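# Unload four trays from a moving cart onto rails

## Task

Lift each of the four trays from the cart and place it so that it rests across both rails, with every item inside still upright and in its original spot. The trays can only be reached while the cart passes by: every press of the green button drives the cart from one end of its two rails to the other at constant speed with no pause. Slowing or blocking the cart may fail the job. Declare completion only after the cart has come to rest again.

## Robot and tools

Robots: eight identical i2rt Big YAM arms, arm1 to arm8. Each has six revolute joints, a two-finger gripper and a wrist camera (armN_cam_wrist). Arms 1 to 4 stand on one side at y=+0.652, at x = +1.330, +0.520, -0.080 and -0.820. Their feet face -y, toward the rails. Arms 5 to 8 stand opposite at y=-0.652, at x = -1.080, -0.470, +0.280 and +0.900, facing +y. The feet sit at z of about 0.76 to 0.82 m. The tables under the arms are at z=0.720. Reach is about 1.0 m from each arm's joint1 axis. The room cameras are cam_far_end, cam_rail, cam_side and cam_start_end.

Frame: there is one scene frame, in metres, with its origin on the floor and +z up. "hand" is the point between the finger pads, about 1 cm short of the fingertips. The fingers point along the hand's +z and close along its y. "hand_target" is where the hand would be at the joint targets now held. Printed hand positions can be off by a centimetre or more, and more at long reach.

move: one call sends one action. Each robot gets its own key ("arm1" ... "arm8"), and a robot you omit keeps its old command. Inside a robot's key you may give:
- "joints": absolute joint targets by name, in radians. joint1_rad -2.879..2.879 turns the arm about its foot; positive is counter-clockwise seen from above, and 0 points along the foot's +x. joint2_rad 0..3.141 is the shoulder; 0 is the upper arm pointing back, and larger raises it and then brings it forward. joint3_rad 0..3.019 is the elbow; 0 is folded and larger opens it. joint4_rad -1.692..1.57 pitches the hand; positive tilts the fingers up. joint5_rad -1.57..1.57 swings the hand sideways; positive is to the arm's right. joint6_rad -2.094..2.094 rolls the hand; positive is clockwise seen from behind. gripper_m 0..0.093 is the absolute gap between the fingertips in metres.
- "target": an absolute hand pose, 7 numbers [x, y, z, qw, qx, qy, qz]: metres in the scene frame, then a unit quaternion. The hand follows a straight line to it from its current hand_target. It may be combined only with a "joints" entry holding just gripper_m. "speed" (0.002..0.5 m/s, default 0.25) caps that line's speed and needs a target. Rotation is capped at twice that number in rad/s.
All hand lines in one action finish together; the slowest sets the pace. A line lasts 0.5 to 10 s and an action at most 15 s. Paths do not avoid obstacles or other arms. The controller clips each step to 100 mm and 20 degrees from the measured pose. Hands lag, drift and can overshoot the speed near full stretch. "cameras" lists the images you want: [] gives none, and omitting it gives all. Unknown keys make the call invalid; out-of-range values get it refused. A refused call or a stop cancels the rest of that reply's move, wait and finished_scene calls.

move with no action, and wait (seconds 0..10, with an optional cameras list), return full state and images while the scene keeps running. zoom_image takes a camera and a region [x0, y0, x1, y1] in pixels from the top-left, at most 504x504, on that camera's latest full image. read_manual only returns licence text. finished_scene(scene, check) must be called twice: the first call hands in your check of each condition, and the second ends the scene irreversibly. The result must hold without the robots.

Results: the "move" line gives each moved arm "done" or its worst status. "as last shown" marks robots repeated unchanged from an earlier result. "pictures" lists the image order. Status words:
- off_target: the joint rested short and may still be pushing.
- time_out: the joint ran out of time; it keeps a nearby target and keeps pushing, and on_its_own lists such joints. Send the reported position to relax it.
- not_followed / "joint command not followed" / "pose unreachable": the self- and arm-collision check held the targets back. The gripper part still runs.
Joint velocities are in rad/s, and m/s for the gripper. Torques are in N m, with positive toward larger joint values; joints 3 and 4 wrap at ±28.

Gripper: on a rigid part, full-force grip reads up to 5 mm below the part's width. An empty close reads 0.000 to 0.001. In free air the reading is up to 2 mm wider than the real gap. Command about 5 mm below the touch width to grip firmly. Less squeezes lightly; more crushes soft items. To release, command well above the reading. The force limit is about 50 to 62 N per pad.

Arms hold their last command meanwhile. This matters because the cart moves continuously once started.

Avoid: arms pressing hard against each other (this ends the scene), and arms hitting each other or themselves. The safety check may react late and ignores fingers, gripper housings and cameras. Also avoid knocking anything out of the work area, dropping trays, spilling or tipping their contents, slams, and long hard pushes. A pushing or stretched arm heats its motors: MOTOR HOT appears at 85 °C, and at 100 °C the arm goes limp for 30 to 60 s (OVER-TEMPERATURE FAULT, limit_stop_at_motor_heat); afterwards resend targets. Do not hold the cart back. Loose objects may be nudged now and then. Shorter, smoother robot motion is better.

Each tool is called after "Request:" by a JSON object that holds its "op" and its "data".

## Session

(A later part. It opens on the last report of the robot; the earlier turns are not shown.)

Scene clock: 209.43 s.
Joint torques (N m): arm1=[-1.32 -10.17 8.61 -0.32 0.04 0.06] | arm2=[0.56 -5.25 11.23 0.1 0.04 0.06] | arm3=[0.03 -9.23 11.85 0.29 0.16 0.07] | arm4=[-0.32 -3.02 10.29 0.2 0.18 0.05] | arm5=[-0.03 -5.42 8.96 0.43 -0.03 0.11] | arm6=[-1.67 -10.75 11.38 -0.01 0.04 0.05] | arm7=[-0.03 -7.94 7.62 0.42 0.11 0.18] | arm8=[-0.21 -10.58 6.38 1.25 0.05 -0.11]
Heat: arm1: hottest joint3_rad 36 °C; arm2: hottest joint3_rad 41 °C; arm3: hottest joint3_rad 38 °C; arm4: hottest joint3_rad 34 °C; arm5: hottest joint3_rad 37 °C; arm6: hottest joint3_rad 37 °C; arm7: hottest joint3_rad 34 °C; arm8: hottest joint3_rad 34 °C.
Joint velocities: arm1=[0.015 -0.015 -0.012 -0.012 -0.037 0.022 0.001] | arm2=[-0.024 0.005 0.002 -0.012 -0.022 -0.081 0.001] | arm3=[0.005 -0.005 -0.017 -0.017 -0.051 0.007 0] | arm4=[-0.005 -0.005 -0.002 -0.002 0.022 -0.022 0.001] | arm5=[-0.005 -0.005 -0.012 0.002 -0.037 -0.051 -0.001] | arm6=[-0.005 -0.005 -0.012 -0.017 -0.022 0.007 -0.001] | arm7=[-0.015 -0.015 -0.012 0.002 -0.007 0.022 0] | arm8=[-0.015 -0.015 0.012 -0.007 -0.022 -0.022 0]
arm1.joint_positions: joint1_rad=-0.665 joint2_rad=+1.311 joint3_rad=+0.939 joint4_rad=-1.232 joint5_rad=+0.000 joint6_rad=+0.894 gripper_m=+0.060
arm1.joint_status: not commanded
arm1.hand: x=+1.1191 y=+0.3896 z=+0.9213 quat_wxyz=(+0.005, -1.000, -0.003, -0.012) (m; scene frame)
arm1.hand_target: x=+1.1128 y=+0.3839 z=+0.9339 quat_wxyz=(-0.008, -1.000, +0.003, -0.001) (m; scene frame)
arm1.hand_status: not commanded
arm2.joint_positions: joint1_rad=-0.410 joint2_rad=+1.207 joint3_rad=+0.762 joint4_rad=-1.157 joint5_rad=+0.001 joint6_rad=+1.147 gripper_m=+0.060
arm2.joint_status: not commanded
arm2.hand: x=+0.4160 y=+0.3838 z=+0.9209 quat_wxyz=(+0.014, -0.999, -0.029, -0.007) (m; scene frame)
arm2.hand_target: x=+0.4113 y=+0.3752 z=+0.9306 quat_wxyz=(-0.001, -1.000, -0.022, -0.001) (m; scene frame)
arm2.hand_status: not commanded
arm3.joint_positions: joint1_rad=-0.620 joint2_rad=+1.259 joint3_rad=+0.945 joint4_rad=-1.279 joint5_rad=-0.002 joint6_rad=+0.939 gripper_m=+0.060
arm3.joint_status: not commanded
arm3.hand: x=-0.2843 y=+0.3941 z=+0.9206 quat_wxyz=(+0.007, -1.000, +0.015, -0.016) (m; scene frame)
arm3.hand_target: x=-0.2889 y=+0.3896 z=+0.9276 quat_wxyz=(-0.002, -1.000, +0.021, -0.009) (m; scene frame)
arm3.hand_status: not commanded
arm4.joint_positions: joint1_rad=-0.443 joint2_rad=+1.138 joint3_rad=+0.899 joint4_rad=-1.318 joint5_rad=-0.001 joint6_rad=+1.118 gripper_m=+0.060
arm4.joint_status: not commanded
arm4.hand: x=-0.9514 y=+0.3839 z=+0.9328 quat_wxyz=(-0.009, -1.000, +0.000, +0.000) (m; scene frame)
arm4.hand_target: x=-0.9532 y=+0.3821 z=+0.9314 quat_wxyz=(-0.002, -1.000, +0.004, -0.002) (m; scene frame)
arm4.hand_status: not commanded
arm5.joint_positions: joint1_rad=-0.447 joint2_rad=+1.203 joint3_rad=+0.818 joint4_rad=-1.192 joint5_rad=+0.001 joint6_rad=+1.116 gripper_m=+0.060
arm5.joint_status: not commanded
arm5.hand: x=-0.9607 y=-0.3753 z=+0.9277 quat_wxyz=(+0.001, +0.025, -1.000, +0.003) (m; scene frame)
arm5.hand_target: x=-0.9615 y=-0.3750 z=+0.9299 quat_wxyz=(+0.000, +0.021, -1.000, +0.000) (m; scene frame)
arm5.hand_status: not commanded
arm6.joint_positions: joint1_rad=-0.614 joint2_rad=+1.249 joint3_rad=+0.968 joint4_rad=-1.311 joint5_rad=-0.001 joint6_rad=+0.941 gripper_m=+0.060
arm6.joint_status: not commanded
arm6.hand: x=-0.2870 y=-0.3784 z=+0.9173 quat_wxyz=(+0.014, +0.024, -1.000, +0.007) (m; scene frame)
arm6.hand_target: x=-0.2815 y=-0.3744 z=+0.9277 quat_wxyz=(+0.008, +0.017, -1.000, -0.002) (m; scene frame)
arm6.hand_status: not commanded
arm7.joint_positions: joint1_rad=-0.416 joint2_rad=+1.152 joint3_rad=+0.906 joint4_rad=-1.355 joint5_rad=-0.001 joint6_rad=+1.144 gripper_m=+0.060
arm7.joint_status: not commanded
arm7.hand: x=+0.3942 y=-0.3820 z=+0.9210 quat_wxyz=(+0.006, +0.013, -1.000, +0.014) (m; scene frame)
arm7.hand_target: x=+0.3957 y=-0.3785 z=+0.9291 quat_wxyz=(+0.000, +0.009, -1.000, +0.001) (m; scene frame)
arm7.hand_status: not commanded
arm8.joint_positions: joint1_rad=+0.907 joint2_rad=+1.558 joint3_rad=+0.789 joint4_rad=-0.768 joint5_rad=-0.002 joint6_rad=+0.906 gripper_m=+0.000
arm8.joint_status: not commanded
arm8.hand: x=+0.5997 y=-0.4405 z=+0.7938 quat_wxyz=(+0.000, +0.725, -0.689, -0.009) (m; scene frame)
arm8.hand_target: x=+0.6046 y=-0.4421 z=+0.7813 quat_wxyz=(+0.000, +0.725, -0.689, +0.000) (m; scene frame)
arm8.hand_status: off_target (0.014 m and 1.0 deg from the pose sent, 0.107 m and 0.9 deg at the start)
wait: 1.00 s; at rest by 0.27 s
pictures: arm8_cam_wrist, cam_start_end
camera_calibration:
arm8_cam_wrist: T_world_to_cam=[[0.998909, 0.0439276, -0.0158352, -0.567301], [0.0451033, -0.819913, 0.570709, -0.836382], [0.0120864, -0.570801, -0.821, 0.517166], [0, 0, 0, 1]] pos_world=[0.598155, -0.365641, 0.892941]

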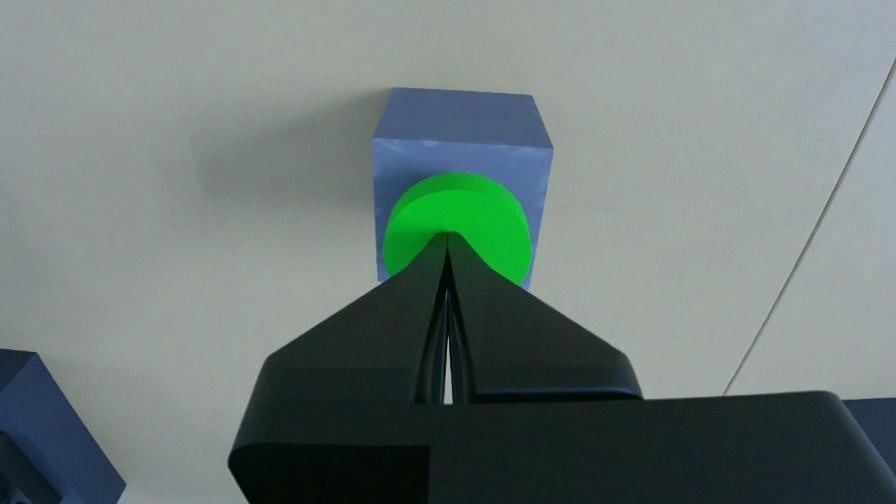

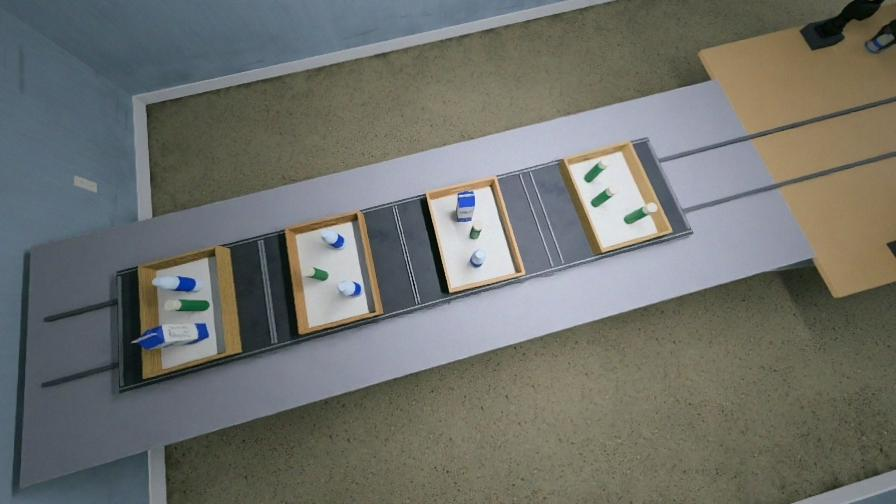

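Request:
{"op": "move", "data": {"arm8": {"joints": {"joint1_rad": -0.668, "joint2_rad": 1.313, "joint3_rad": 0.94, "joint4_rad": -1.198, "joint5_rad": 0.0, "joint6_rad": 0.902, "gripper_m": 0.06}}, "cameras": ["cam_start_end"]}}

Request:
{"op": "wait", "data": {"seconds": 10, "cameras": ["cam_start_end", "cam_side"]}}

Request:
{"op": "wait", "data": {"seconds": 9, "cameras": ["arm4_cam_wrist", "arm5_cam_wrist", "cam_rail"]}}

Request:
{"op": "wait", "data": {"seconds": 10, "cameras": ["cam_rail", "cam_side"]}}

Request:
{"op": "wait", "data": {"seconds": 10, "cameras": ["cam_rail", "cam_side"]}}

Scene clock: 216.53 s.
Joint torques (N m): arm1=[-2.02 -9.76 8.68 -0.23 0.05 0.12] | arm2=[0.38 -5.83 11.11 0.17 0.07 0.08] | arm3=[-0.03 -9.23 11.85 0.29 0.16 0.07] | arm4=[-0.15 -2.96 10.35 0.21 0.2 0.04] | arm5=[-0.15 -4.95 9.03 0.43 0.03 0.13] | arm6=[-1.61 -10.75 11.4 -0.01 0.04 0.05] | arm7=[-0.09 -7.94 7.64 0.4 0.11 0.19] | arm8=[-0.26 -9.58 10.86 0.1 0.11 -0.11]
Heat: arm1: hottest joint3_rad 37 °C; arm2: hottest joint3_rad 41 °C; arm3: hottest joint3_rad 38 °C; arm4: hottest joint3_rad 34 °C; arm5: hottest joint3_rad 37 °C; arm6: hottest joint3_rad 37 °C; arm7: hottest joint3_rad 34 °C; arm8: hottest joint3_rad 34 °C.
move: arm8 done
Joint velocities: arm1=[-0.024 0.005 -0.012 -0.002 -0.081 -0.037 0] | arm2=[-0.005 -0.005 -0.012 -0.002 0.081 0.051 0] | arm3=[-0.015 -0.005 -0.002 0.002 0.007 -0.022 -0.002] | arm4=[-0.005 -0.015 0.007 0.012 0.022 0.007 -0.001] | arm5=[-0.005 -0.005 0.022 -0.017 0.066 0.007 0] | arm6=[-0.005 0.005 0.002 -0.007 -0.037 0.066 -0.001] | arm7=[0.005 0.005 -0.002 0.012 0.007 -0.066 0.001] | arm8=[0.005 0.005 -0.007 0.012 0.007 -0.022 -0.001]
arm1, arm2, arm3, arm4, arm5, arm6, arm7: as last shown
arm8.joint_positions: joint1_rad=-0.663 joint2_rad=+1.306 joint3_rad=+0.923 joint4_rad=-1.190 joint5_rad=+0.001 joint6_rad=+0.906 gripper_m=+0.060
arm8.joint_status: all done
arm8.hand: x=+1.0954 y=-0.3721 z=+0.9278 quat_wxyz=(-0.007, +0.026, -1.000, +0.004) (m; scene frame)
arm8.hand_target: x=+1.0992 y=-0.3690 z=+0.9315 quat_wxyz=(-0.008, +0.026, -1.000, +0.002) (m; scene frame)
arm8.hand_status: not commanded
pictures: cam_start_end

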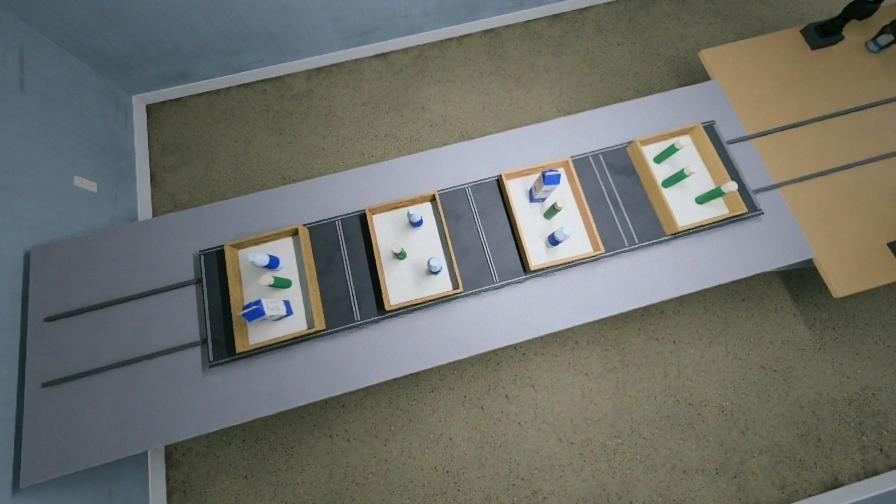

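Scene clock: 226.53 s.
Joint torques (N m): arm1=[-1.73 -10.23 8.64 -0.17 0 0.06] | arm2=[0.32 -5.83 11.32 0.23 0.06 0.09] | arm3=[0.03 -9.29 11.85 0.29 0.16 0.07] | arm4=[-0.26 -2.96 10.32 0.27 0.18 0.04] | arm5=[-0.32 -5.54 9.01 0.53 0.05 0.12] | arm6=[-1.61 -10.81 11.38 -0.02 0.03 0.05] | arm7=[-0.03 -8 7.62 0.42 0.11 0.19] | arm8=[-0.44 -9.7 10.92 0.1 0.12 -0.1]
Heat: arm1: hottest joint3_rad 37 °C; arm2: hottest joint3_rad 41 °C; arm3: hottest joint3_rad 38 °C; arm4: hottest joint3_rad 34 °C; arm5: hottest joint3_rad 37 °C; arm6: hottest joint3_rad 38 °C; arm7: hottest joint3_rad 34 °C; arm8: hottest joint3_rad 35 °C.
Joint velocities: arm1=[-0.015 -0.005 0.002 -0.007 0.11 -0.051 0] | arm2=[-0.015 -0.005 -0.022 -0.002 -0.051 -0.007 0.001] | arm3=[-0.005 -0.005 -0.012 0.002 -0.022 0.051 0] | arm4=[-0.015 0.005 0.002 0.017 0.022 -0.007 0] | arm5=[-0.024 0.005 -0.007 0.002 -0.051 -0.081 0] | arm6=[-0.005 -0.005 -0.002 -0.022 0.066 0.037 -0.001] | arm7=[-0.005 0.005 0.002 -0.007 -0.051 0.007 0.001] | arm8=[0.005 0.005 -0.022 -0.022 -0.022 -0.051 -0.001]
arm1.joint_positions: joint1_rad=-0.665 joint2_rad=+1.311 joint3_rad=+0.939 joint4_rad=-1.232 joint5_rad=+0.000 joint6_rad=+0.894 gripper_m=+0.060
arm1.joint_status: not commanded
arm1.hand: x=+1.1191 y=+0.3896 z=+0.9213 quat_wxyz=(+0.005, -1.000, -0.003, -0.012) (m; scene frame)
arm1.hand_target: x=+1.1128 y=+0.3839 z=+0.9339 quat_wxyz=(-0.008, -1.000, +0.003, -0.001) (m; scene frame)
arm1.hand_status: not commanded
arm2.joint_positions: joint1_rad=-0.410 joint2_rad=+1.207 joint3_rad=+0.762 joint4_rad=-1.157 joint5_rad=+0.001 joint6_rad=+1.147 gripper_m=+0.060
arm2.joint_status: not commanded
arm2.hand: x=+0.4160 y=+0.3838 z=+0.9209 quat_wxyz=(+0.014, -0.999, -0.029, -0.007) (m; scene frame)
arm2.hand_target: x=+0.4113 y=+0.3752 z=+0.9306 quat_wxyz=(-0.001, -1.000, -0.022, -0.001) (m; scene frame)
arm2.hand_status: not commanded
arm3.joint_positions: joint1_rad=-0.620 joint2_rad=+1.259 joint3_rad=+0.945 joint4_rad=-1.279 joint5_rad=-0.002 joint6_rad=+0.939 gripper_m=+0.060
arm3.joint_status: not commanded
arm3.hand: x=-0.2843 y=+0.3941 z=+0.9206 quat_wxyz=(+0.007, -1.000, +0.015, -0.016) (m; scene frame)
arm3.hand_target: x=-0.2889 y=+0.3896 z=+0.9276 quat_wxyz=(-0.002, -1.000, +0.021, -0.009) (m; scene frame)
arm3.hand_status: not commanded
arm4.joint_positions: joint1_rad=-0.443 joint2_rad=+1.138 joint3_rad=+0.899 joint4_rad=-1.318 joint5_rad=-0.001 joint6_rad=+1.118 gripper_m=+0.060
arm4.joint_status: not commanded
arm4.hand: x=-0.9514 y=+0.3839 z=+0.9328 quat_wxyz=(-0.009, -1.000, +0.000, +0.000) (m; scene frame)
arm4.hand_target: x=-0.9532 y=+0.3821 z=+0.9314 quat_wxyz=(-0.002, -1.000, +0.004, -0.002) (m; scene frame)
arm4.hand_status: not commanded
arm5.joint_positions: joint1_rad=-0.447 joint2_rad=+1.203 joint3_rad=+0.818 joint4_rad=-1.192 joint5_rad=+0.001 joint6_rad=+1.116 gripper_m=+0.060
arm5.joint_status: not commanded
arm5.hand: x=-0.9607 y=-0.3753 z=+0.9277 quat_wxyz=(+0.001, +0.025, -1.000, +0.003) (m; scene frame)
arm5.hand_target: x=-0.9615 y=-0.3750 z=+0.9299 quat_wxyz=(+0.000, +0.021, -1.000, +0.000) (m; scene frame)
arm5.hand_status: not commanded
arm6.joint_positions: joint1_rad=-0.614 joint2_rad=+1.249 joint3_rad=+0.968 joint4_rad=-1.311 joint5_rad=-0.001 joint6_rad=+0.941 gripper_m=+0.060
arm6.joint_status: not commanded
arm6.hand: x=-0.2870 y=-0.3784 z=+0.9173 quat_wxyz=(+0.014, +0.024, -1.000, +0.007) (m; scene frame)
arm6.hand_target: x=-0.2815 y=-0.3744 z=+0.9277 quat_wxyz=(+0.008, +0.017, -1.000, -0.002) (m; scene frame)
arm6.hand_status: not commanded
arm7.joint_positions: joint1_rad=-0.416 joint2_rad=+1.152 joint3_rad=+0.906 joint4_rad=-1.355 joint5_rad=-0.001 joint6_rad=+1.144 gripper_m=+0.060
arm7.joint_status: not commanded
arm7.hand: x=+0.3942 y=-0.3820 z=+0.9210 quat_wxyz=(+0.006, +0.013, -1.000, +0.014) (m; scene frame)
arm7.hand_target: x=+0.3957 y=-0.3785 z=+0.9291 quat_wxyz=(+0.000, +0.009, -1.000, +0.001) (m; scene frame)
arm7.hand_status: not commanded
arm8.joint_positions: joint1_rad=-0.663 joint2_rad=+1.306 joint3_rad=+0.923 joint4_rad=-1.190 joint5_rad=+0.001 joint6_rad=+0.906 gripper_m=+0.060
arm8.joint_status: all done
arm8.hand: x=+1.0953 y=-0.3722 z=+0.9278 quat_wxyz=(-0.007, +0.026, -1.000, +0.004) (m; scene frame)
arm8.hand_target: x=+1.0991 y=-0.3691 z=+0.9315 quat_wxyz=(-0.007, +0.026, -1.000, +0.003) (m; scene frame)
arm8.hand_status: not commanded
wait: 10.00 s; at rest by 0.27 s
pictures: cam_side, cam_start_end

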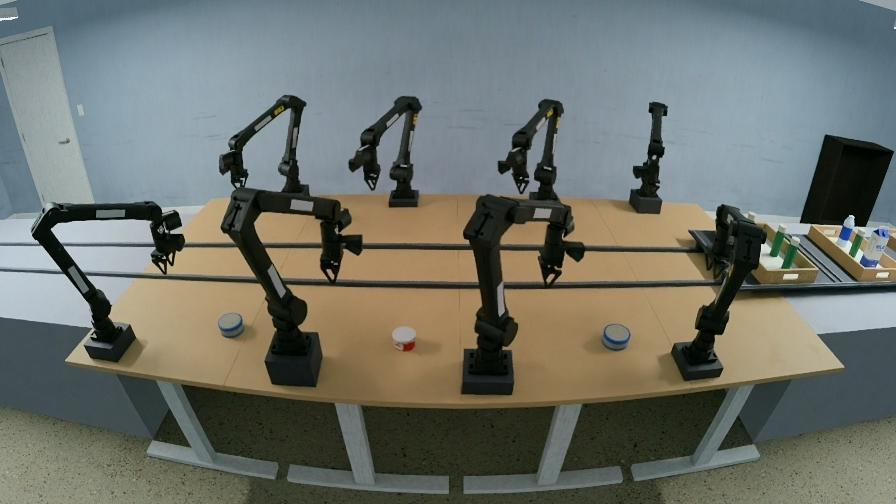

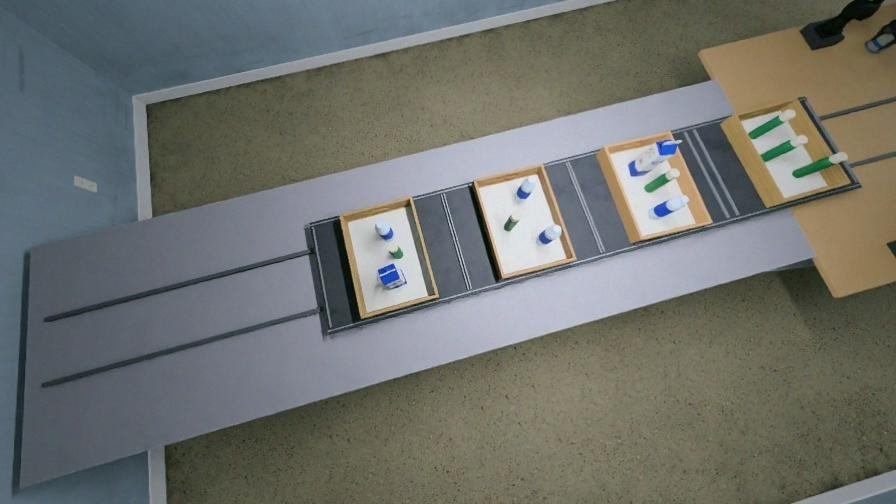

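Scene clock: 235.53 s.
Joint torques (N m): arm1=[-1.79 -10.11 8.64 -0.09 0.04 0.02] | arm2=[0.26 -5.48 11.15 0.1 0.07 0.08] | arm3=[0.03 -9.23 11.85 0.29 0.16 0.07] | arm4=[-0.38 -2.96 10.21 0.17 0.2 0.05] | arm5=[-0.26 -5.89 9.07 0.5 0 0.11] | arm6=[-1.67 -10.75 11.37 -0.03 0.03 0.05] | arm7=[-0.03 -7.88 7.62 0.43 0.11 0.19] | arm8=[-0.32 -9.52 10.92 0.12 0.14 -0.1]
Heat: arm1: hottest joint3_rad 37 °C; arm2: hottest joint3_rad 42 °C; arm3: hottest joint3_rad 38 °C; arm4: hottest joint3_rad 34 °C; arm5: hottest joint3_rad 37 °C; arm6: hottest joint3_rad 38 °C; arm7: hottest joint3_rad 34 °C; arm8: hottest joint3_rad 35 °C.
Joint velocities: arm1=[-0.005 -0.005 -0.012 -0.017 0.051 -0.066 -0.001] | arm2=[0.005 -0.005 -0.002 0.017 -0.007 -0.066 0] | arm3=[-0.005 0.005 -0.007 -0.012 -0.007 -0.081 0] | arm4=[-0.005 -0.005 -0.007 0.007 -0.066 0.007 0] | arm5=[-0.005 0.005 -0.007 -0.017 0.022 0.022 0] | arm6=[-0.015 -0.005 -0.012 -0.017 -0.007 -0.022 0] | arm7=[-0.005 -0.005 -0.002 -0.007 0.007 -0.037 0.001] | arm8=[-0.005 -0.034 0.002 -0.012 -0.051 -0.007 0]
arm1.joint_positions: joint1_rad=-0.665 joint2_rad=+1.311 joint3_rad=+0.939 joint4_rad=-1.232 joint5_rad=+0.000 joint6_rad=+0.894 gripper_m=+0.060
arm1.joint_status: not commanded
arm1.hand: x=+1.1191 y=+0.3896 z=+0.9213 quat_wxyz=(+0.005, -1.000, -0.003, -0.012) (m; scene frame)
arm1.hand_target: x=+1.1128 y=+0.3839 z=+0.9339 quat_wxyz=(-0.008, -1.000, +0.003, -0.001) (m; scene frame)
arm1.hand_status: not commanded
arm2.joint_positions: joint1_rad=-0.410 joint2_rad=+1.207 joint3_rad=+0.762 joint4_rad=-1.157 joint5_rad=+0.001 joint6_rad=+1.147 gripper_m=+0.060
arm2.joint_status: not commanded
arm2.hand: x=+0.4160 y=+0.3838 z=+0.9209 quat_wxyz=(+0.014, -0.999, -0.029, -0.007) (m; scene frame)
arm2.hand_target: x=+0.4113 y=+0.3752 z=+0.9306 quat_wxyz=(-0.001, -1.000, -0.022, -0.001) (m; scene frame)
arm2.hand_status: not commanded
arm3.joint_positions: joint1_rad=-0.620 joint2_rad=+1.259 joint3_rad=+0.945 joint4_rad=-1.279 joint5_rad=-0.002 joint6_rad=+0.939 gripper_m=+0.060
arm3.joint_status: not commanded
arm3.hand: x=-0.2843 y=+0.3941 z=+0.9206 quat_wxyz=(+0.007, -1.000, +0.015, -0.016) (m; scene frame)
arm3.hand_target: x=-0.2889 y=+0.3896 z=+0.9276 quat_wxyz=(-0.002, -1.000, +0.021, -0.009) (m; scene frame)
arm3.hand_status: not commanded
arm4.joint_positions: joint1_rad=-0.443 joint2_rad=+1.138 joint3_rad=+0.899 joint4_rad=-1.318 joint5_rad=-0.001 joint6_rad=+1.118 gripper_m=+0.060
arm4.joint_status: not commanded
arm4.hand: x=-0.9514 y=+0.3839 z=+0.9328 quat_wxyz=(-0.009, -1.000, +0.000, +0.000) (m; scene frame)
arm4.hand_target: x=-0.9532 y=+0.3821 z=+0.9314 quat_wxyz=(-0.002, -1.000, +0.004, -0.002) (m; scene frame)
arm4.hand_status: not commanded
arm5.joint_positions: joint1_rad=-0.447 joint2_rad=+1.203 joint3_rad=+0.818 joint4_rad=-1.192 joint5_rad=+0.001 joint6_rad=+1.116 gripper_m=+0.060
arm5.joint_status: not commanded
arm5.hand: x=-0.9607 y=-0.3753 z=+0.9277 quat_wxyz=(+0.001, +0.025, -1.000, +0.003) (m; scene frame)
arm5.hand_target: x=-0.9615 y=-0.3750 z=+0.9299 quat_wxyz=(+0.000, +0.021, -1.000, +0.000) (m; scene frame)
arm5.hand_status: not commanded
arm6.joint_positions: joint1_rad=-0.614 joint2_rad=+1.249 joint3_rad=+0.968 joint4_rad=-1.311 joint5_rad=-0.001 joint6_rad=+0.941 gripper_m=+0.060
arm6.joint_status: not commanded
arm6.hand: x=-0.2870 y=-0.3784 z=+0.9173 quat_wxyz=(+0.014, +0.024, -1.000, +0.007) (m; scene frame)
arm6.hand_target: x=-0.2815 y=-0.3744 z=+0.9277 quat_wxyz=(+0.008, +0.017, -1.000, -0.002) (m; scene frame)
arm6.hand_status: not commanded
arm7.joint_positions: joint1_rad=-0.416 joint2_rad=+1.152 joint3_rad=+0.906 joint4_rad=-1.355 joint5_rad=-0.001 joint6_rad=+1.144 gripper_m=+0.060
arm7.joint_status: not commanded
arm7.hand: x=+0.3942 y=-0.3820 z=+0.9210 quat_wxyz=(+0.006, +0.013, -1.000, +0.014) (m; scene frame)
arm7.hand_target: x=+0.3957 y=-0.3785 z=+0.9291 quat_wxyz=(+0.000, +0.009, -1.000, +0.001) (m; scene frame)
arm7.hand_status: not commanded
arm8.joint_positions: joint1_rad=-0.663 joint2_rad=+1.306 joint3_rad=+0.923 joint4_rad=-1.190 joint5_rad=+0.001 joint6_rad=+0.906 gripper_m=+0.060
arm8.joint_status: all done
arm8.hand: x=+1.0953 y=-0.3722 z=+0.9278 quat_wxyz=(-0.007, +0.026, -1.000, +0.004) (m; scene frame)
arm8.hand_target: x=+1.0991 y=-0.3691 z=+0.9315 quat_wxyz=(-0.007, +0.026, -1.000, +0.003) (m; scene frame)
arm8.hand_status: not commanded
wait: 9.00 s; at rest by 0.27 s
pictures: arm4_cam_wrist, arm5_cam_wrist, cam_rail
camera_calibration:
arm4_cam_wrist: T_world_to_cam=[[0.000885116, 0.999997, 0.00213147, -0.386401], [0.842786, -0.00189322, 0.538245, 0.310502], [0.538247, 0.00131996, -0.842786, 1.41648], [0, 0, 0, 1]] pos_world=[-1.02376, 0.385118, 1.02748]
arm5_cam_wrist: T_world_to_cam=[[0.0514776, -0.998673, -0.00141338, -0.324005], [-0.803779, -0.0422715, 0.593425, -1.3344], [-0.592697, -0.0294121, -0.804888, 0.290162], [0, 0, 0, 1]] pos_world=[-0.883909, -0.371448, 1.02496]

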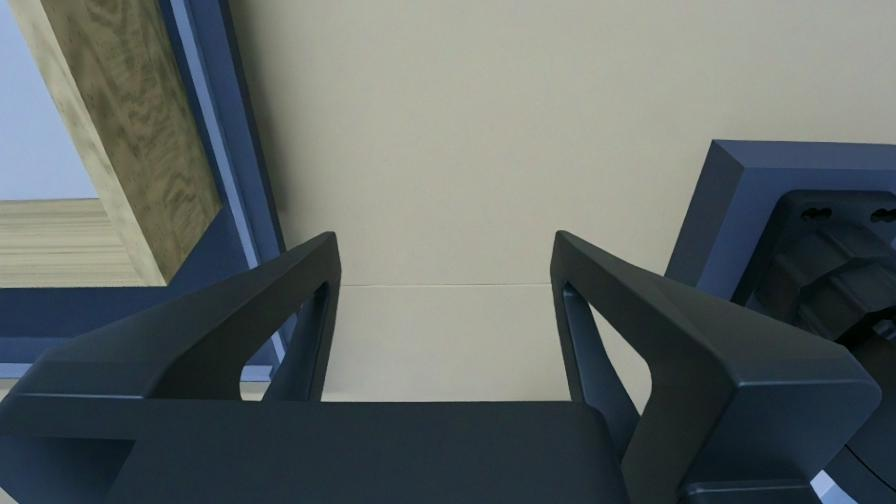

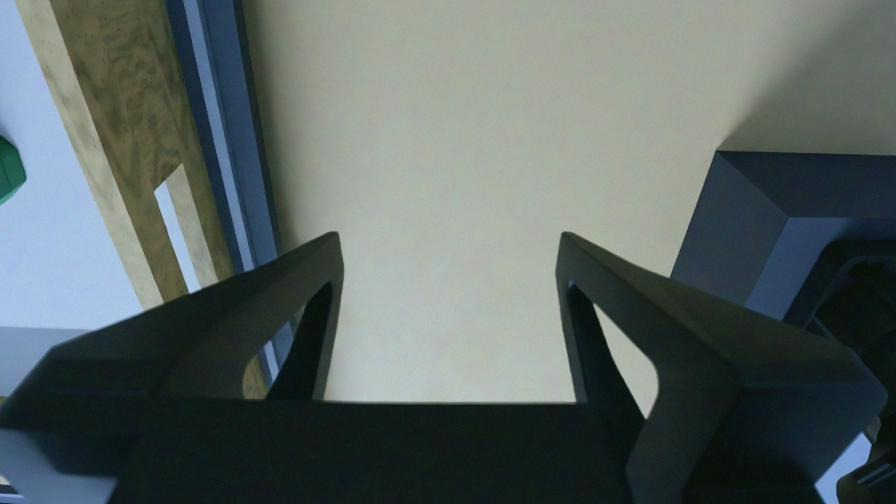

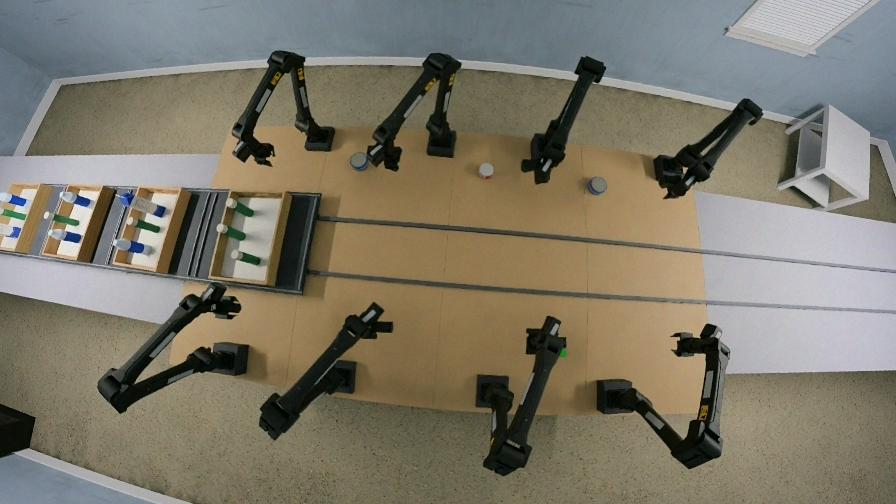

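Scene clock: 245.53 s.
Joint torques (N m): arm1=[-1.03 -9.64 8.58 -0.28 0.04 0.05] | arm2=[0.44 -5.48 11.15 0.2 0.08 0.08] | arm3=[0.03 -9.23 11.85 0.28 0.16 0.07] | arm4=[-0.26 -3.02 10.3 0.25 0.18 0.06] | arm5=[0.5 -5.77 9.06 0.47 0.05 0.12] | arm6=[-1.61 -10.7 11.38 -0.02 0.04 0.05] | arm7=[-0.03 -7.94 7.62 0.4 0.11 0.19] | arm8=[-0.32 -9.52 10.86 0.12 0.12 -0.09]
Heat: arm1: hottest joint3_rad 37 °C; arm2: hottest joint3_rad 42 °C; arm3: hottest joint3_rad 38 °C; arm4: hottest joint3_rad 34 °C; arm5: hottest joint3_rad 37 °C; arm6: hottest joint3_rad 38 °C; arm7: hottest joint3_rad 34 °C; arm8: hottest joint3_rad 36 °C.
Joint velocities: arm1=[0.005 0.005 -0.002 0.002 -0.051 -0.022 0.002] | arm2=[0.015 -0.015 -0.012 0.012 -0.037 0.007 -0.001] | arm3=[-0.005 -0.024 0.017 0.012 0.037 -0.007 0.001] | arm4=[-0.005 0.005 0.002 -0.007 0.022 0.051 0] | arm5=[-0.024 -0.015 0.017 0.012 -0.022 -0.022 -0.001] | arm6=[-0.005 -0.005 -0.007 -0.027 -0.022 -0.081 0.001] | arm7=[-0.005 0.005 -0.017 -0.017 -0.095 -0.022 0] | arm8=[-0.005 -0.005 -0.007 0.002 0.022 -0.007 0]
arm1.joint_positions: joint1_rad=-0.665 joint2_rad=+1.311 joint3_rad=+0.939 joint4_rad=-1.232 joint5_rad=+0.000 joint6_rad=+0.894 gripper_m=+0.060
arm1.joint_status: not commanded
arm1.hand: x=+1.1191 y=+0.3896 z=+0.9213 quat_wxyz=(+0.005, -1.000, -0.003, -0.012) (m; scene frame)
arm1.hand_target: x=+1.1128 y=+0.3839 z=+0.9339 quat_wxyz=(-0.008, -1.000, +0.003, -0.001) (m; scene frame)
arm1.hand_status: not commanded
arm2.joint_positions: joint1_rad=-0.410 joint2_rad=+1.207 joint3_rad=+0.762 joint4_rad=-1.157 joint5_rad=+0.001 joint6_rad=+1.147 gripper_m=+0.060
arm2.joint_status: not commanded
arm2.hand: x=+0.4160 y=+0.3838 z=+0.9209 quat_wxyz=(+0.014, -0.999, -0.029, -0.007) (m; scene frame)
arm2.hand_target: x=+0.4113 y=+0.3752 z=+0.9306 quat_wxyz=(-0.001, -1.000, -0.022, -0.001) (m; scene frame)
arm2.hand_status: not commanded
arm3.joint_positions: joint1_rad=-0.620 joint2_rad=+1.259 joint3_rad=+0.945 joint4_rad=-1.279 joint5_rad=-0.002 joint6_rad=+0.939 gripper_m=+0.060
arm3.joint_status: not commanded
arm3.hand: x=-0.2843 y=+0.3941 z=+0.9206 quat_wxyz=(+0.007, -1.000, +0.015, -0.016) (m; scene frame)
arm3.hand_target: x=-0.2889 y=+0.3896 z=+0.9276 quat_wxyz=(-0.002, -1.000, +0.021, -0.009) (m; scene frame)
arm3.hand_status: not commanded
arm4.joint_positions: joint1_rad=-0.443 joint2_rad=+1.138 joint3_rad=+0.899 joint4_rad=-1.318 joint5_rad=-0.001 joint6_rad=+1.118 gripper_m=+0.060
arm4.joint_status: not commanded
arm4.hand: x=-0.9514 y=+0.3839 z=+0.9328 quat_wxyz=(-0.009, -1.000, +0.000, +0.000) (m; scene frame)
arm4.hand_target: x=-0.9532 y=+0.3821 z=+0.9314 quat_wxyz=(-0.002, -1.000, +0.004, -0.002) (m; scene frame)
arm4.hand_status: not commanded
arm5.joint_positions: joint1_rad=-0.447 joint2_rad=+1.203 joint3_rad=+0.818 joint4_rad=-1.192 joint5_rad=+0.001 joint6_rad=+1.116 gripper_m=+0.060
arm5.joint_status: not commanded
arm5.hand: x=-0.9607 y=-0.3753 z=+0.9277 quat_wxyz=(+0.001, +0.025, -1.000, +0.003) (m; scene frame)
arm5.hand_target: x=-0.9615 y=-0.3750 z=+0.9299 quat_wxyz=(+0.000, +0.021, -1.000, +0.000) (m; scene frame)
arm5.hand_status: not commanded
arm6.joint_positions: joint1_rad=-0.614 joint2_rad=+1.249 joint3_rad=+0.968 joint4_rad=-1.311 joint5_rad=-0.001 joint6_rad=+0.941 gripper_m=+0.060
arm6.joint_status: not commanded
arm6.hand: x=-0.2870 y=-0.3784 z=+0.9173 quat_wxyz=(+0.014, +0.024, -1.000, +0.007) (m; scene frame)
arm6.hand_target: x=-0.2815 y=-0.3744 z=+0.9277 quat_wxyz=(+0.008, +0.017, -1.000, -0.002) (m; scene frame)
arm6.hand_status: not commanded
arm7.joint_positions: joint1_rad=-0.416 joint2_rad=+1.152 joint3_rad=+0.906 joint4_rad=-1.355 joint5_rad=-0.001 joint6_rad=+1.144 gripper_m=+0.060
arm7.joint_status: not commanded
arm7.hand: x=+0.3942 y=-0.3820 z=+0.9210 quat_wxyz=(+0.006, +0.013, -1.000, +0.014) (m; scene frame)
arm7.hand_target: x=+0.3957 y=-0.3785 z=+0.9291 quat_wxyz=(+0.000, +0.009, -1.000, +0.001) (m; scene frame)
arm7.hand_status: not commanded
arm8.joint_positions: joint1_rad=-0.663 joint2_rad=+1.306 joint3_rad=+0.923 joint4_rad=-1.190 joint5_rad=+0.001 joint6_rad=+0.906 gripper_m=+0.060
arm8.joint_status: all done
arm8.hand: x=+1.0953 y=-0.3722 z=+0.9278 quat_wxyz=(-0.007, +0.026, -1.000, +0.004) (m; scene frame)
arm8.hand_target: x=+1.0991 y=-0.3691 z=+0.9315 quat_wxyz=(-0.007, +0.026, -1.000, +0.003) (m; scene frame)
arm8.hand_status: not commanded
wait: 10.00 s; at rest by 0.27 s
pictures: cam_rail, cam_side

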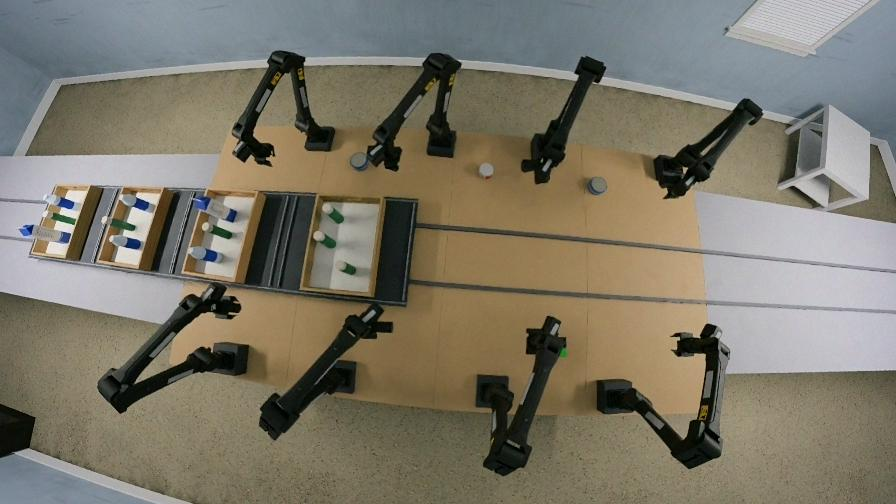

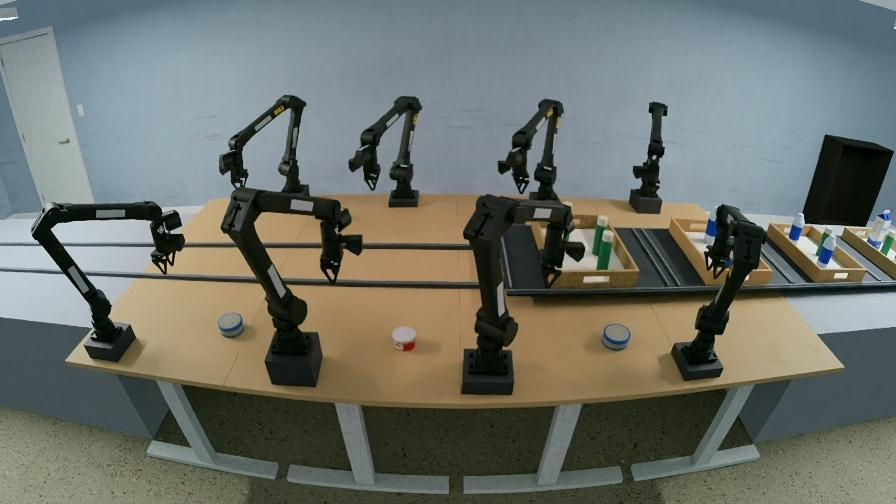

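Scene clock: 255.53 s.
Joint torques (N m): arm1=[-1.49 -9.58 8.72 -0.03 0.04 0.07] | arm2=[0.15 -5.66 11.17 0.2 0.05 0.11] | arm3=[0.03 -9.29 11.85 0.31 0.16 0.07] | arm4=[-0.32 -3.25 10.22 0.17 0.18 0.03] | arm5=[-0.03 -5.3 9.14 0.51 0 0.11] | arm6=[-1.73 -10.75 11.4 0.01 0.03 0.05] | arm7=[-0.03 -7.94 7.64 0.4 0.11 0.19] | arm8=[-0.32 -9.64 10.92 0.16 0.13 -0.11]
Heat: arm1: hottest joint3_rad 37 °C; arm2: hottest joint3_rad 42 °C; arm3: hottest joint3_rad 39 °C; arm4: hottest joint3_rad 34 °C; arm5: hottest joint3_rad 37 °C; arm6: hottest joint3_rad 38 °C; arm7: hottest joint3_rad 34 °C; arm8: hottest joint3_rad 36 °C.
Joint velocities: arm1=[0.005 -0.005 0.017 0.002 -0.037 -0.037 -0.003] | arm2=[0.005 0.005 -0.002 -0.012 0.007 -0.051 -0.001] | arm3=[-0.015 -0.005 -0.012 -0.017 0.11 0.022 0.001] | arm4=[-0.005 -0.015 -0.017 -0.007 -0.007 0.022 -0.001] | arm5=[0.005 -0.005 -0.012 -0.002 -0.007 -0.066 0] | arm6=[-0.005 -0.005 -0.002 -0.002 -0.037 -0.051 0] | arm7=[0.005 -0.005 0.007 0.007 -0.007 0.051 -0.001] | arm8=[-0.015 0.005 -0.002 -0.017 -0.022 -0.022 -0.001]
arm1.joint_positions: joint1_rad=-0.665 joint2_rad=+1.311 joint3_rad=+0.939 joint4_rad=-1.232 joint5_rad=+0.000 joint6_rad=+0.894 gripper_m=+0.060
arm1.joint_status: not commanded
arm1.hand: x=+1.1191 y=+0.3896 z=+0.9213 quat_wxyz=(+0.005, -1.000, -0.003, -0.012) (m; scene frame)
arm1.hand_target: x=+1.1128 y=+0.3839 z=+0.9339 quat_wxyz=(-0.008, -1.000, +0.003, -0.001) (m; scene frame)
arm1.hand_status: not commanded
arm2.joint_positions: joint1_rad=-0.410 joint2_rad=+1.207 joint3_rad=+0.762 joint4_rad=-1.157 joint5_rad=+0.001 joint6_rad=+1.147 gripper_m=+0.060
arm2.joint_status: not commanded
arm2.hand: x=+0.4160 y=+0.3838 z=+0.9209 quat_wxyz=(+0.014, -0.999, -0.029, -0.007) (m; scene frame)
arm2.hand_target: x=+0.4113 y=+0.3752 z=+0.9306 quat_wxyz=(-0.001, -1.000, -0.022, -0.001) (m; scene frame)
arm2.hand_status: not commanded
arm3.joint_positions: joint1_rad=-0.620 joint2_rad=+1.259 joint3_rad=+0.945 joint4_rad=-1.279 joint5_rad=-0.002 joint6_rad=+0.939 gripper_m=+0.060
arm3.joint_status: not commanded
arm3.hand: x=-0.2843 y=+0.3941 z=+0.9206 quat_wxyz=(+0.007, -1.000, +0.015, -0.016) (m; scene frame)
arm3.hand_target: x=-0.2889 y=+0.3896 z=+0.9276 quat_wxyz=(-0.002, -1.000, +0.021, -0.009) (m; scene frame)
arm3.hand_status: not commanded
arm4.joint_positions: joint1_rad=-0.443 joint2_rad=+1.138 joint3_rad=+0.899 joint4_rad=-1.318 joint5_rad=-0.001 joint6_rad=+1.118 gripper_m=+0.060
arm4.joint_status: not commanded
arm4.hand: x=-0.9514 y=+0.3839 z=+0.9328 quat_wxyz=(-0.009, -1.000, +0.000, +0.000) (m; scene frame)
arm4.hand_target: x=-0.9532 y=+0.3821 z=+0.9314 quat_wxyz=(-0.002, -1.000, +0.004, -0.002) (m; scene frame)
arm4.hand_status: not commanded
arm5.joint_positions: joint1_rad=-0.447 joint2_rad=+1.203 joint3_rad=+0.818 joint4_rad=-1.192 joint5_rad=+0.001 joint6_rad=+1.116 gripper_m=+0.060
arm5.joint_status: not commanded
arm5.hand: x=-0.9607 y=-0.3753 z=+0.9277 quat_wxyz=(+0.001, +0.025, -1.000, +0.003) (m; scene frame)
arm5.hand_target: x=-0.9615 y=-0.3750 z=+0.9299 quat_wxyz=(+0.000, +0.021, -1.000, +0.000) (m; scene frame)
arm5.hand_status: not commanded
arm6.joint_positions: joint1_rad=-0.614 joint2_rad=+1.249 joint3_rad=+0.968 joint4_rad=-1.311 joint5_rad=-0.001 joint6_rad=+0.941 gripper_m=+0.060
arm6.joint_status: not commanded
arm6.hand: x=-0.2870 y=-0.3784 z=+0.9173 quat_wxyz=(+0.014, +0.024, -1.000, +0.007) (m; scene frame)
arm6.hand_target: x=-0.2815 y=-0.3744 z=+0.9277 quat_wxyz=(+0.008, +0.017, -1.000, -0.002) (m; scene frame)
arm6.hand_status: not commanded
arm7.joint_positions: joint1_rad=-0.416 joint2_rad=+1.152 joint3_rad=+0.906 joint4_rad=-1.355 joint5_rad=-0.001 joint6_rad=+1.144 gripper_m=+0.060
arm7.joint_status: not commanded
arm7.hand: x=+0.3942 y=-0.3820 z=+0.9210 quat_wxyz=(+0.006, +0.013, -1.000, +0.014) (m; scene frame)
arm7.hand_target: x=+0.3957 y=-0.3785 z=+0.9291 quat_wxyz=(+0.000, +0.009, -1.000, +0.001) (m; scene frame)
arm7.hand_status: not commanded
arm8.joint_positions: joint1_rad=-0.663 joint2_rad=+1.306 joint3_rad=+0.923 joint4_rad=-1.190 joint5_rad=+0.001 joint6_rad=+0.906 gripper_m=+0.060
arm8.joint_status: all done
arm8.hand: x=+1.0953 y=-0.3722 z=+0.9278 quat_wxyz=(-0.007, +0.026, -1.000, +0.004) (m; scene frame)
arm8.hand_target: x=+1.0991 y=-0.3691 z=+0.9315 quat_wxyz=(-0.007, +0.026, -1.000, +0.003) (m; scene frame)
arm8.hand_status: not commanded
wait: 10.00 s; at rest by 0.27 s
pictures: cam_rail, cam_side

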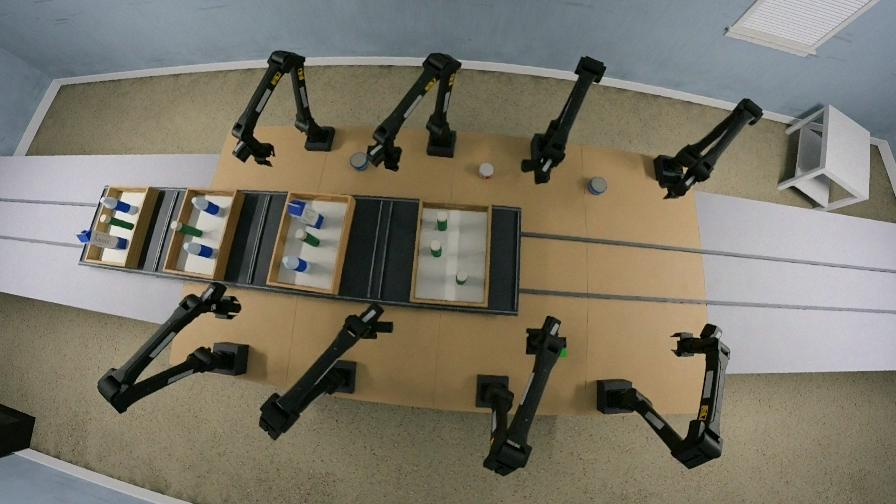

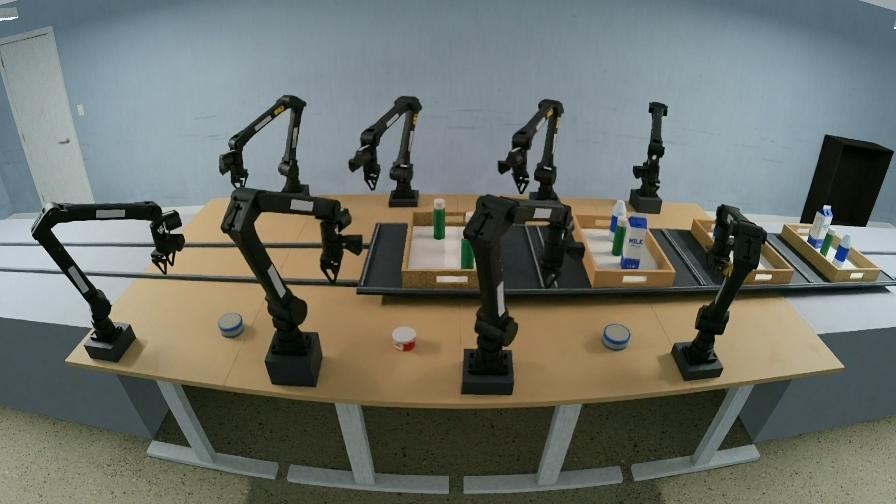

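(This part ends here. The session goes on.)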